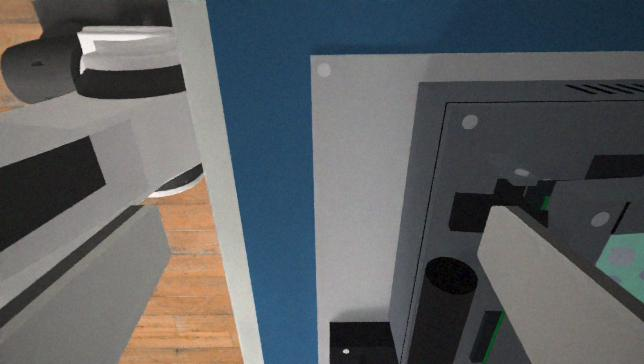

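Scene clock: 203.07 s.
Joint torques (N m): left_arm=[-10.35 8.3 7.73 -0.18 0.09 -0.28 0.12] | right_arm=[-13.36 -11.89 -9.02 -0.26 0.09 -0.02 -0.07]
External joint torques (N m): left_arm=[0.97 -0.24 -0.07 -0.43 0.04 -0.24 0.12] | right_arm=[1.82 1.83 1.07 0.05 -0.15 0 -0.07]
Motor temperatures (°C): left_arm=[29 31 29 32 38 34 40] | right_arm=[35 34 29 31 45 35 35]
Wrist force (N): left_arm=[-1.4 0.2 -9.5] | right_arm=[2.4 11.1 -13.3]
Wrist torque (N m): left_arm=[-0.07 -0.37 -0.20] | right_arm=[-0.08 0.88 0.53]
Wrist force, peak (N): left_arm=[-2.5 0.2 -10.7] | right_arm=[2.6 11.1 -13.3]
move: done
base_odometry: x=-1.095 y=-1.611 heading=-2.570
lidar_m: 0.75 0.63 0.44 0.44 1.47 1.96 4.29 4.38 3.37 0.66 0.71 0.79
base_status: not commanded
joint_positions: torso_squat_rad=+0.350 torso_shift_rad=+0.000 torso_pitch_rad=+0.350 torso_yaw_rad=+0.000 left_shoulder_pitch_rad=-1.122 left_shoulder_roll_rad=+1.310 left_shoulder_yaw_rad=-0.526 left_elbow_rad=-2.462 left_forearm_roll_rad=+1.628 left_wrist_pitch_rad=+1.793 left_hand_roll_rad=+1.415 left_gripper_m=+0.100 right_shoulder_pitch_rad=-1.124 right_shoulder_roll_rad=-1.377 right_shoulder_yaw_rad=+0.365 right_elbow_rad=-1.893 right_forearm_roll_rad=-1.600 right_wrist_pitch_rad=+1.919 right_hand_roll_rad=-0.801 right_gripper_m=+0.099 head_pan_rad=+0.000 head_tilt_rad=+0.750
joint_status: all done
wheel_motors_off: 0
motor_effort: left_wheel=+32(33) right_wheel=+7(9)
chest: x=-0.1220 y=-0.0007 z=+1.2287 quat_wxyz=(+0.985, +0.000, +0.174, +0.000) (m; base frame)
left_hand: x=+0.1402 y=+0.1997 z=+1.1002 quat_wxyz=(+1.000, +0.002, -0.001, +0.000) (m; base frame)
left_hand_status: reached (checked arc, planned for 0.9 s): 0 mm and 0.3 deg off.
right_hand: x=+0.2503 y=-0.3001 z=+1.1499 quat_wxyz=(+1.000, +0.001, -0.001, -0.001) (m; base frame)
pictures: head_camera, left_wrist_camera
camera_calibration:
head_camera: T_world_to_cam=[[0.0366372, -0.998748, 0.0340681, -0.0492689], [-0.871681, -0.0486104, -0.487658, 0.717521], [0.488703, -0.01183, -0.87237, 1.18425], [0, 0, 0, 1]] pos_world=[0.0485062, -0.000318412, 1.38469]
left_wrist_camera: T_world_to_cam=[[0.999825, 0.0161408, -0.00946636, -0.134348], [0.0187068, -0.874143, 0.485308, -0.327691], [-0.000441689, -0.4854, -0.874292, 1.12795], [0, 0, 0, 1]] pos_world=[0.140953, 0.263227, 1.14392]

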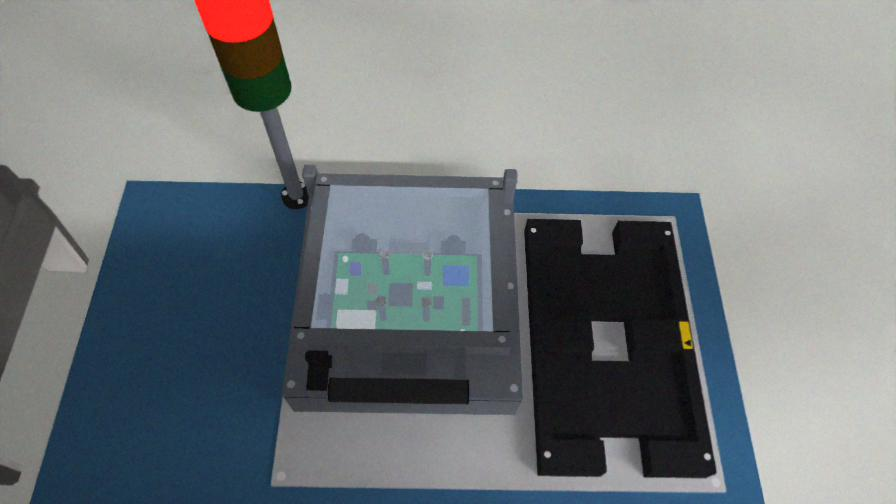

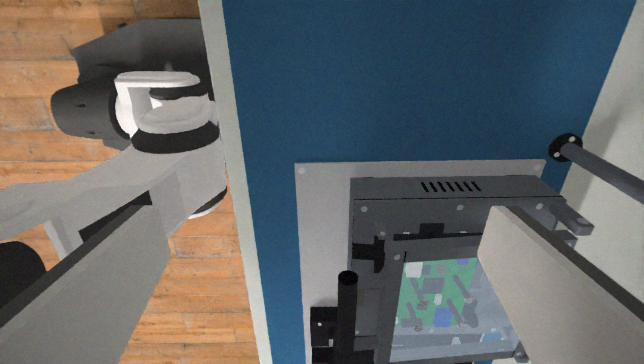

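>>> move(
  target={"side":"left","x":0.26,"y":0.265,"z":1.13,"quat_wxyz":[0.97,-0.24,0,0]},
  cameras=[],
)

>>> move(
  target={"side":"right","x":0.17,"y":0.0,"z":1.08,"quat_wxyz":[1,0,0,0]},
  cameras=[],
)

>>> move(
  target={"side":"right","x":0.17,"y":0.023,"z":1.02,"quat_wxyz":[1,0,0,0]},
  cameras=["right_wrist_camera"],
)

>>> move(
  joints={"right_gripper_m":0.05},
  contact_limits={"right_gripper_m":260},
  cameras=["right_wrist_camera"],
)

Scene clock: 214.43 s.
Joint torques (N m): left_arm=[-11.88 14.06 10.57 -0.75 0.8 -0.54 0.55] | right_arm=[-12.9 -11.82 -9 -0.18 0.22 -0.06 -0.14]
External joint torques (N m): left_arm=[1.18 -0.65 0.12 -0.04 0 0.02 0.56] | right_arm=[2.28 1.9 1.09 0.13 -0.02 -0.04 -0.14]
Motor temperatures (°C): left_arm=[29 31 29 32 38 34 40] | right_arm=[35 34 29 31 45 35 35]
Wrist force (N): left_arm=[-1.8 3.1 -8.9] | right_arm=[2.1 10.9 -13.1]
Wrist torque (N m): left_arm=[-0.23 -0.39 -0.15] | right_arm=[-0.06 0.85 0.53]
Wrist force, peak (N): left_arm=[-1.8 -0.2 -9.9] | right_arm=[2.2 10.9 -13.5]
move: done
base_odometry: x=-1.095 y=-1.611 heading=-2.570
lidar_m: 0.75 0.64 0.44 0.44 1.46 1.96 4.29 4.39 3.36 0.66 0.72 0.79
base_status: not commanded
joint_positions: torso_squat_rad=+0.350 torso_shift_rad=+0.000 torso_pitch_rad=+0.350 torso_yaw_rad=+0.000 left_shoulder_pitch_rad=-0.845 left_shoulder_roll_rad=+1.436 left_shoulder_yaw_rad=-0.248 left_elbow_rad=-1.763 left_forearm_roll_rad=+1.920 left_wrist_pitch_rad=+1.535 left_hand_roll_rad=+0.553 left_gripper_m=+0.100 right_shoulder_pitch_rad=-1.124 right_shoulder_roll_rad=-1.377 right_shoulder_yaw_rad=+0.365 right_elbow_rad=-1.893 right_forearm_roll_rad=-1.600 right_wrist_pitch_rad=+1.919 right_hand_roll_rad=-0.801 right_gripper_m=+0.099 head_pan_rad=+0.000 head_tilt_rad=+0.750
joint_status: all done
wheel_motors_off: 0
motor_effort: left_wheel=+33(34) right_wheel=+7(8)
chest: x=-0.1220 y=-0.0007 z=+1.2287 quat_wxyz=(+0.985, +0.000, +0.174, +0.000) (m; base frame)
left_hand: x=+0.2599 y=+0.2647 z=+1.1303 quat_wxyz=(+0.971, -0.240, -0.002, +0.000) (m; base frame)
left_hand_status: reached (checked arc, planned for 1.0 s): 0 mm and 0.2 deg off.
right_hand: x=+0.2503 y=-0.3001 z=+1.1498 quat_wxyz=(+1.000, +0.001, -0.001, -0.001) (m; base frame)
pictures: none
No camera images: "cameras" was empty.

Scene clock: 216.23 s.
Joint torques (N m): left_arm=[-11.7 14.01 10.72 -0.6 0.89 -0.58 0.44] | right_arm=[-17.04 -5.07 -9.14 -1.55 0.11 0.08 0.4]
External joint torques (N m): left_arm=[1.36 -0.7 0.27 0.11 0.09 -0.02 0.45] | right_arm=[1.97 -0.61 0.66 0.51 -0.09 0.07 0.4]
Motor temperatures (°C): left_arm=[29 31 29 32 38 34 40] | right_arm=[35 34 29 31 45 35 35]
Wrist force (N): left_arm=[-1.6 2.9 -8.7] | right_arm=[2.3 10.6 -13.3]
Wrist torque (N m): left_arm=[-0.22 -0.37 -0.16] | right_arm=[-0.03 0.86 0.54]
Wrist force, peak (N): left_arm=[-1.8 3.3 -9.2] | right_arm=[2.1 11.8 -13.5]
move: done
base_odometry: x=-1.095 y=-1.611 heading=-2.570
lidar_m: 0.75 0.64 0.45 0.44 1.47 1.96 4.29 4.39 3.36 0.67 0.71 0.80
base_status: not commanded
joint_positions: torso_squat_rad=+0.350 torso_shift_rad=+0.000 torso_pitch_rad=+0.350 torso_yaw_rad=+0.000 left_shoulder_pitch_rad=-0.845 left_shoulder_roll_rad=+1.436 left_shoulder_yaw_rad=-0.248 left_elbow_rad=-1.763 left_forearm_roll_rad=+1.920 left_wrist_pitch_rad=+1.535 left_hand_roll_rad=+0.553 left_gripper_m=+0.100 right_shoulder_pitch_rad=-1.550 right_shoulder_roll_rad=-0.552 right_shoulder_yaw_rad=+0.907 right_elbow_rad=-1.984 right_forearm_roll_rad=-1.387 right_wrist_pitch_rad=+1.908 right_hand_roll_rad=-1.708 right_gripper_m=+0.099 head_pan_rad=+0.000 head_tilt_rad=+0.750
joint_status: all done
wheel_motors_off: 0
motor_effort: left_wheel=+34(36) right_wheel=+6(8)
chest: x=-0.1220 y=-0.0007 z=+1.2287 quat_wxyz=(+0.985, +0.000, +0.174, +0.000) (m; base frame)
left_hand: x=+0.2599 y=+0.2647 z=+1.1303 quat_wxyz=(+0.971, -0.240, -0.002, +0.000) (m; base frame)
right_hand: x=+0.1695 y=-0.0005 z=+1.0803 quat_wxyz=(+1.000, +0.001, -0.001, +0.000) (m; base frame)
right_hand_status: reached (checked arc, planned for 1.2 s): 1 mm and 0.1 deg off.
pictures: none
No camera images: "cameras" was empty.

Scene clock: 217.07 s.
Joint torques (N m): left_arm=[-11.84 14.06 10.65 -0.64 0.92 -0.54 0.53] | right_arm=[-17.49 -2.4 -9.28 -2.59 -0.1 0.24 0.16]
External joint torques (N m): left_arm=[1.22 -0.65 0.21 0.07 0.12 0.02 0.54] | right_arm=[1.42 0.97 0.59 0.7 -0.3 0.23 0.16]
Motor temperatures (°C): left_arm=[29 31 29 32 38 34 40] | right_arm=[35 34 29 31 45 35 35]
Wrist force (N): left_arm=[-2.0 2.9 -9.2] | right_arm=[2.1 10.4 -13.2]
Wrist torque (N m): left_arm=[-0.22 -0.41 -0.15] | right_arm=[-0.02 0.85 0.54]
Wrist force, peak (N): left_arm=[-1.7 3.1 -9.3] | right_arm=[1.7 10.9 -14.7]
move: done
base_odometry: x=-1.095 y=-1.611 heading=-2.570
lidar_m: 0.75 0.64 0.45 0.44 1.46 1.96 4.28 4.38 3.36 0.67 0.71 0.79
base_status: not commanded
joint_positions: torso_squat_rad=+0.350 torso_shift_rad=+0.000 torso_pitch_rad=+0.350 torso_yaw_rad=+0.000 left_shoulder_pitch_rad=-0.845 left_shoulder_roll_rad=+1.436 left_shoulder_yaw_rad=-0.248 left_elbow_rad=-1.763 left_forearm_roll_rad=+1.920 left_wrist_pitch_rad=+1.535 left_hand_roll_rad=+0.553 left_gripper_m=+0.100 right_shoulder_pitch_rad=-1.478 right_shoulder_roll_rad=-0.471 right_shoulder_yaw_rad=+1.033 right_elbow_rad=-1.888 right_forearm_roll_rad=-1.228 right_wrist_pitch_rad=+1.803 right_hand_roll_rad=-1.664 right_gripper_m=+0.099 head_pan_rad=+0.000 head_tilt_rad=+0.750
joint_status: all done
wheel_motors_off: 0
motor_effort: left_wheel=+35(35) right_wheel=+7(9)
chest: x=-0.1220 y=-0.0007 z=+1.2287 quat_wxyz=(+0.985, +0.000, +0.174, +0.000) (m; base frame)
left_hand: x=+0.2599 y=+0.2646 z=+1.1303 quat_wxyz=(+0.971, -0.240, -0.002, +0.000) (m; base frame)
right_hand: x=+0.1698 y=+0.0223 z=+1.0204 quat_wxyz=(+1.000, +0.000, -0.001, +0.000) (m; base frame)
right_hand_status: reached (checked arc, planned for 0.4 s): 1 mm and 0.1 deg off.
pictures: right_wrist_camera
camera_calibration:
right_wrist_camera: T_world_to_cam=[[-0.999619, 0.0202881, -0.0187228, 0.190835], [0.00986435, 0.895902, 0.444142, -0.441653], [0.0257846, 0.443788, -0.895761, 0.971509], [0, 0, 0, 1]] pos_world=[0.170069, -0.0393386, 1.06997]

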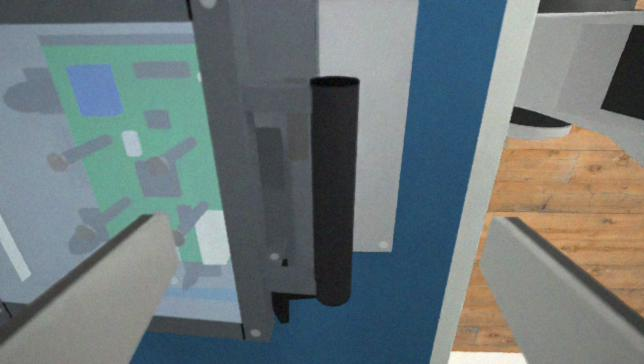

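Scene clock: 218.13 s.
Joint torques (N m): left_arm=[-11.73 14.14 10.62 -0.62 0.88 -0.57 0.44] | right_arm=[-17.5 -2.12 -9.5 -2.51 -0.2 0.21 0.13]
External joint torques (N m): left_arm=[1.33 -0.57 0.18 0.09 0.08 -0.01 0.44] | right_arm=[1.42 1.25 0.37 0.78 -0.41 0.2 0.13]
Motor temperatures (°C): left_arm=[29 31 29 32 38 34 40] | right_arm=[35 34 29 31 45 35 35]
Wrist force (N): left_arm=[-1.8 2.6 -8.8] | right_arm=[2.2 10.7 -13.4]
Wrist torque (N m): left_arm=[-0.18 -0.39 -0.16] | right_arm=[-0.04 0.85 0.53]
Wrist force, peak (N): left_arm=[-2.0 3.1 -9.2] | right_arm=[2.3 10.7 -13.9]
move: done
base_odometry: x=-1.095 y=-1.611 heading=-2.570
lidar_m: 0.76 0.63 0.45 0.45 1.46 1.96 4.29 4.39 3.35 0.66 0.71 0.79
base_status: not commanded
joint_positions: torso_squat_rad=+0.350 torso_shift_rad=+0.000 torso_pitch_rad=+0.350 torso_yaw_rad=+0.000 left_shoulder_pitch_rad=-0.845 left_shoulder_roll_rad=+1.436 left_shoulder_yaw_rad=-0.248 left_elbow_rad=-1.763 left_forearm_roll_rad=+1.920 left_wrist_pitch_rad=+1.535 left_hand_roll_rad=+0.553 left_gripper_m=+0.100 right_shoulder_pitch_rad=-1.478 right_shoulder_roll_rad=-0.471 right_shoulder_yaw_rad=+1.033 right_elbow_rad=-1.888 right_forearm_roll_rad=-1.228 right_wrist_pitch_rad=+1.803 right_hand_roll_rad=-1.664 right_gripper_m=+0.050 head_pan_rad=+0.000 head_tilt_rad=+0.750
joint_status: all done
wheel_motors_off: 0
motor_effort: left_wheel=+34(36) right_wheel=+8(8)
contact_limits: right_gripper_m 260 mA
chest: x=-0.1220 y=-0.0007 z=+1.2287 quat_wxyz=(+0.985, +0.000, +0.174, +0.000) (m; base frame)
left_hand: x=+0.2599 y=+0.2646 z=+1.1303 quat_wxyz=(+0.971, -0.240, -0.002, +0.000) (m; base frame)
right_hand: x=+0.1698 y=+0.0223 z=+1.0204 quat_wxyz=(+1.000, +0.000, -0.001, +0.000) (m; base frame)
pictures: right_wrist_camera
camera_calibration:
right_wrist_camera: T_world_to_cam=[[-0.999619, 0.0202882, -0.0187208, 0.190834], [0.00986532, 0.895902, 0.444142, -0.441652], [0.0257829, 0.443788, -0.895761, 0.971509], [0, 0, 0, 1]] pos_world=[0.17007, -0.0393385, 1.06997]

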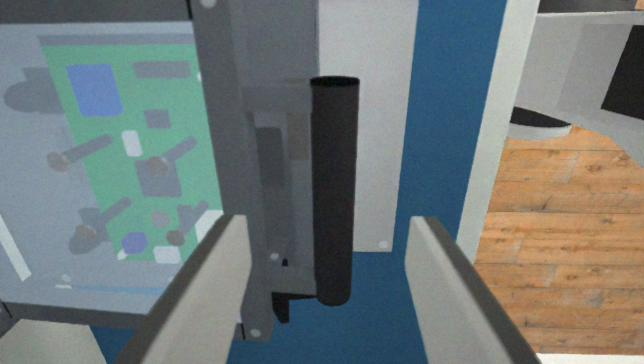

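>>> move(
  target={"side":"right","x":0.168,"y":0.022,"z":0.978,"quat_wxyz":[1,0,0,0]},
  cameras=["right_wrist_camera"],
)

>>> move(
  joints={"right_gripper_m":0.008},
  cameras=["head_camera"],
)

>>> move(
  target={"side":"right","x":0.1685,"y":0.022,"z":0.985,"quat_wxyz":[1,0,0,0]},
  cameras=["head_camera"],
)

Scene clock: 226.40 s.
Joint torques (N m): left_arm=[-12.12 13.98 10.35 -0.29 0.85 -0.56 0.48] | right_arm=[17.24 2.25 18.71 10.89 -0.47 -7.76 0.66]
External joint torques (N m): left_arm=[0.96 -0.72 -0.09 0.39 0.06 0 0.48] | right_arm=[35.9 5.13 28.47 14.78 -0.71 -7.71 0.66]
Motor temperatures (°C): left_arm=[29 31 29 32 38 34 40] | right_arm=[35 34 29 31 45 35 35]
Wrist force (N): left_arm=[-1.7 3.2 -8.7] | right_arm=[-8.7 -13.6 126.5]
Wrist torque (N m): left_arm=[-0.27 -0.37 -0.17] | right_arm=[-1.57 -2.74 -0.20]
Wrist force, peak (N): left_arm=[-1.3 4.1 -9.4] | right_arm=[-22.0 -20.3 169.8]
move: done
base_odometry: x=-1.095 y=-1.611 heading=-2.571
lidar_m: 0.76 0.62 0.46 0.44 1.46 1.97 4.28 4.39 3.36 0.66 0.71 0.80
base_status: not commanded
joint_positions: torso_squat_rad=+0.350 torso_shift_rad=-0.002 torso_pitch_rad=+0.346 torso_yaw_rad=+0.000 left_shoulder_pitch_rad=-0.845 left_shoulder_roll_rad=+1.436 left_shoulder_yaw_rad=-0.248 left_elbow_rad=-1.763 left_forearm_roll_rad=+1.920 left_wrist_pitch_rad=+1.535 left_hand_roll_rad=+0.553 left_gripper_m=+0.100 right_shoulder_pitch_rad=-1.417 right_shoulder_roll_rad=-0.462 right_shoulder_yaw_rad=+1.101 right_elbow_rad=-1.854 right_forearm_roll_rad=-1.135 right_wrist_pitch_rad=+1.726 right_hand_roll_rad=-1.630 right_gripper_m=+0.050 head_pan_rad=+0.000 head_tilt_rad=+0.750
joint_status: all done
wheel_motors_off: 0
motor_effort: left_wheel=+13(36) right_wheel=+12(25)
contact_limits: right_gripper_m 260 mA
chest: x=-0.1241 y=-0.0012 z=+1.2291 quat_wxyz=(+0.985, +0.001, +0.172, +0.000) (m; base frame)
left_hand: x=+0.2583 y=+0.2642 z=+1.1322 quat_wxyz=(+0.971, -0.240, -0.004, +0.000) (m; base frame)
right_hand: x=+0.1696 y=+0.0232 z=+0.9842 quat_wxyz=(+1.000, +0.003, -0.007, +0.001) (m; base frame)
right_hand_status: reached (checked arc, planned for 0.3 s): 7 mm and 0.9 deg off.
pictures: right_wrist_camera
camera_calibration:
right_wrist_camera: T_world_to_cam=[[-0.999324, 0.0190169, -0.0314621, 0.202492], [0.00281333, 0.892863, 0.45032, -0.431213], [0.0366551, 0.449927, -0.892313, 0.93326], [0, 0, 0, 1]] pos_world=[0.16936, -0.0387363, 1.03331]

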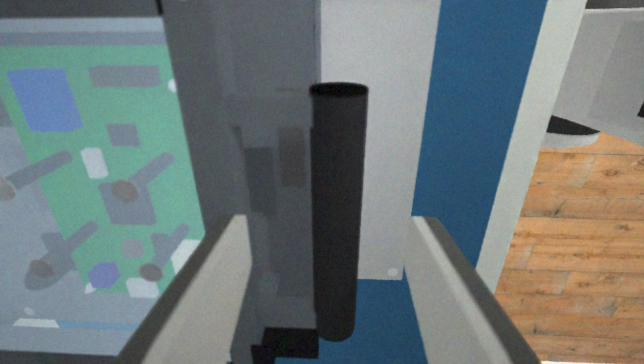

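Scene clock: 227.37 s.
Joint torques (N m): left_arm=[-11.97 13.69 10.37 -0.35 0.9 -0.51 0.46] | right_arm=[22.1 7.99 21.75 4.89 -8.63 -6.17 0.51]
External joint torques (N m): left_arm=[1.11 -1.01 -0.08 0.34 0.1 0.05 0.46] | right_arm=[40.79 10.9 31.52 8.77 -8.87 -6.16 0.51]
Motor temperatures (°C): left_arm=[29 31 29 32 38 34 40] | right_arm=[35 34 29 31 45 35 35]
Wrist force (N): left_arm=[-1.7 2.8 -9.0] | right_arm=[26.5 -5.8 115.3]
Wrist torque (N m): left_arm=[-0.21 -0.37 -0.15] | right_arm=[-1.32 -2.95 0.35]
Wrist force, peak (N): left_arm=[-1.7 3.1 -9.1] | right_arm=[-4.7 -15.9 129.3]
move: off_target
base_odometry: x=-1.095 y=-1.611 heading=-2.571
lidar_m: 0.76 0.63 0.45 0.45 1.46 1.97 4.28 4.39 3.37 0.67 0.71 0.80
base_status: not commanded
joint_positions: torso_squat_rad=+0.350 torso_shift_rad=-0.001 torso_pitch_rad=+0.347 torso_yaw_rad=+0.000 left_shoulder_pitch_rad=-0.845 left_shoulder_roll_rad=+1.436 left_shoulder_yaw_rad=-0.248 left_elbow_rad=-1.763 left_forearm_roll_rad=+1.920 left_wrist_pitch_rad=+1.535 left_hand_roll_rad=+0.553 left_gripper_m=+0.100 right_shoulder_pitch_rad=-1.418 right_shoulder_roll_rad=-0.463 right_shoulder_yaw_rad=+1.100 right_elbow_rad=-1.853 right_forearm_roll_rad=-1.133 right_wrist_pitch_rad=+1.726 right_hand_roll_rad=-1.630 right_gripper_m=+0.040 head_pan_rad=+0.000 head_tilt_rad=+0.750
joint_status: right_gripper_m off_target (ended at +0.040, target +0.008)
wheel_motors_off: 0
motor_effort: left_wheel=+12(14) right_wheel=+8(12)
contact_limits: right_gripper_m 260 mA
chest: x=-0.1235 y=-0.0011 z=+1.2290 quat_wxyz=(+0.985, +0.001, +0.172, +0.000) (m; base frame)
left_hand: x=+0.2587 y=+0.2642 z=+1.1319 quat_wxyz=(+0.971, -0.240, -0.003, +0.000) (m; base frame)
right_hand: x=+0.1716 y=+0.0230 z=+0.9843 quat_wxyz=(+1.000, +0.003, -0.009, -0.001) (m; base frame)
pictures: head_camera
camera_calibration:
head_camera: T_world_to_cam=[[0.0361752, -0.998779, 0.0336371, -0.0491744], [-0.870147, -0.0480335, -0.490446, 0.719888], [0.491463, -0.0115273, -0.870822, 1.18368], [0, 0, 0, 1]] pos_world=[0.046451, -0.000890982, 1.3855]

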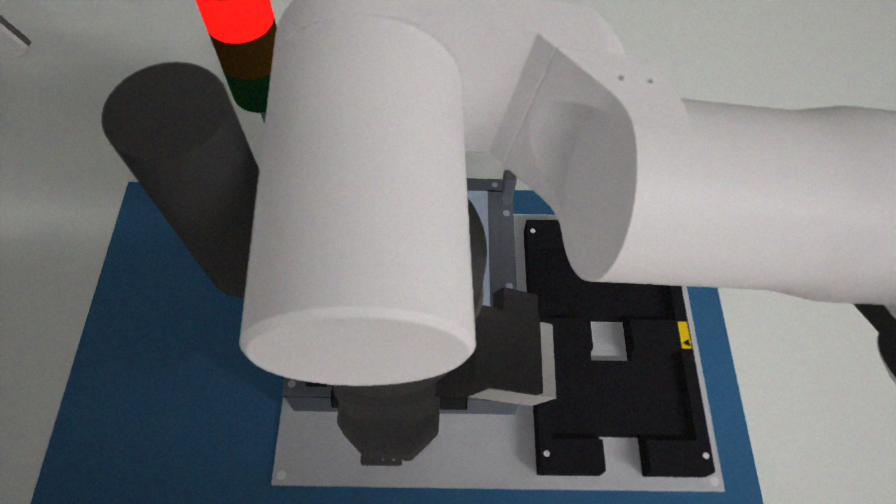

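Scene clock: 228.27 s.
Joint torques (N m): left_arm=[-12.09 13.71 10.22 -0.38 0.95 -0.55 0.44] | right_arm=[-15.88 -3.47 -8.01 -0.12 3.19 -0.75 0.33]
External joint torques (N m): left_arm=[0.97 -1 -0.22 0.33 0.15 0.01 0.44] | right_arm=[2.79 -0.59 1.73 3.78 2.92 -0.75 0.33]
Motor temperatures (°C): left_arm=[29 31 29 32 38 34 40] | right_arm=[35 34 29 31 45 35 35]
Wrist force (N): left_arm=[-1.7 3.1 -8.9] | right_arm=[-11.2 6.8 3.8]
Wrist torque (N m): left_arm=[-0.24 -0.38 -0.15] | right_arm=[-0.15 1.31 0.57]
Wrist force, peak (N): left_arm=[-2.2 3.1 -9.8] | right_arm=[27.0 -5.6 116.4]
move: done
base_odometry: x=-1.095 y=-1.611 heading=-2.570
lidar_m: 0.76 0.63 0.44 0.45 1.46 1.97 4.29 4.38 3.37 0.66 0.71 0.79
base_status: not commanded
joint_positions: torso_squat_rad=+0.350 torso_shift_rad=+0.000 torso_pitch_rad=+0.349 torso_yaw_rad=+0.000 left_shoulder_pitch_rad=-0.845 left_shoulder_roll_rad=+1.436 left_shoulder_yaw_rad=-0.248 left_elbow_rad=-1.763 left_forearm_roll_rad=+1.920 left_wrist_pitch_rad=+1.535 left_hand_roll_rad=+0.553 left_gripper_m=+0.100 right_shoulder_pitch_rad=-1.419 right_shoulder_roll_rad=-0.460 right_shoulder_yaw_rad=+1.095 right_elbow_rad=-1.849 right_forearm_roll_rad=-1.151 right_wrist_pitch_rad=+1.735 right_hand_roll_rad=-1.628 right_gripper_m=+0.014 head_pan_rad=+0.000 head_tilt_rad=+0.750
joint_status: all done
wheel_motors_off: 0
on_its_own: right_gripper_m moved -0.026 toward your old target +0.008
motor_effort: left_wheel=+19(20) right_wheel=+6(9)
contact_limits: right_gripper_m 260 mA
chest: x=-0.1223 y=-0.0008 z=+1.2288 quat_wxyz=(+0.985, +0.001, +0.174, +0.000) (m; base frame)
left_hand: x=+0.2596 y=+0.2646 z=+1.1305 quat_wxyz=(+0.971, -0.240, -0.002, +0.000) (m; base frame)
right_hand: x=+0.1689 y=+0.0226 z=+0.9844 quat_wxyz=(+1.000, +0.000, +0.001, +0.001) (m; base frame)
right_hand_status: reached (checked arc, planned for 0.1 s): 1 mm and 0.2 deg off.
pictures: head_camera
camera_calibration:
head_camera: T_world_to_cam=[[0.0365416, -0.998756, 0.0339272, -0.0492136], [-0.871449, -0.0484639, -0.488086, 0.717819], [0.489123, -0.0117304, -0.872136, 1.1842], [0, 0, 0, 1]] pos_world=[0.0481218, -0.000472992, 1.38481]

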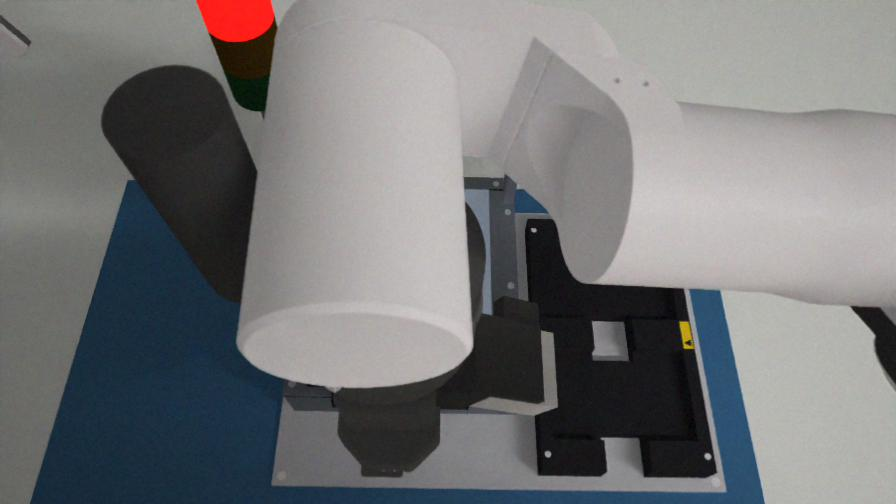

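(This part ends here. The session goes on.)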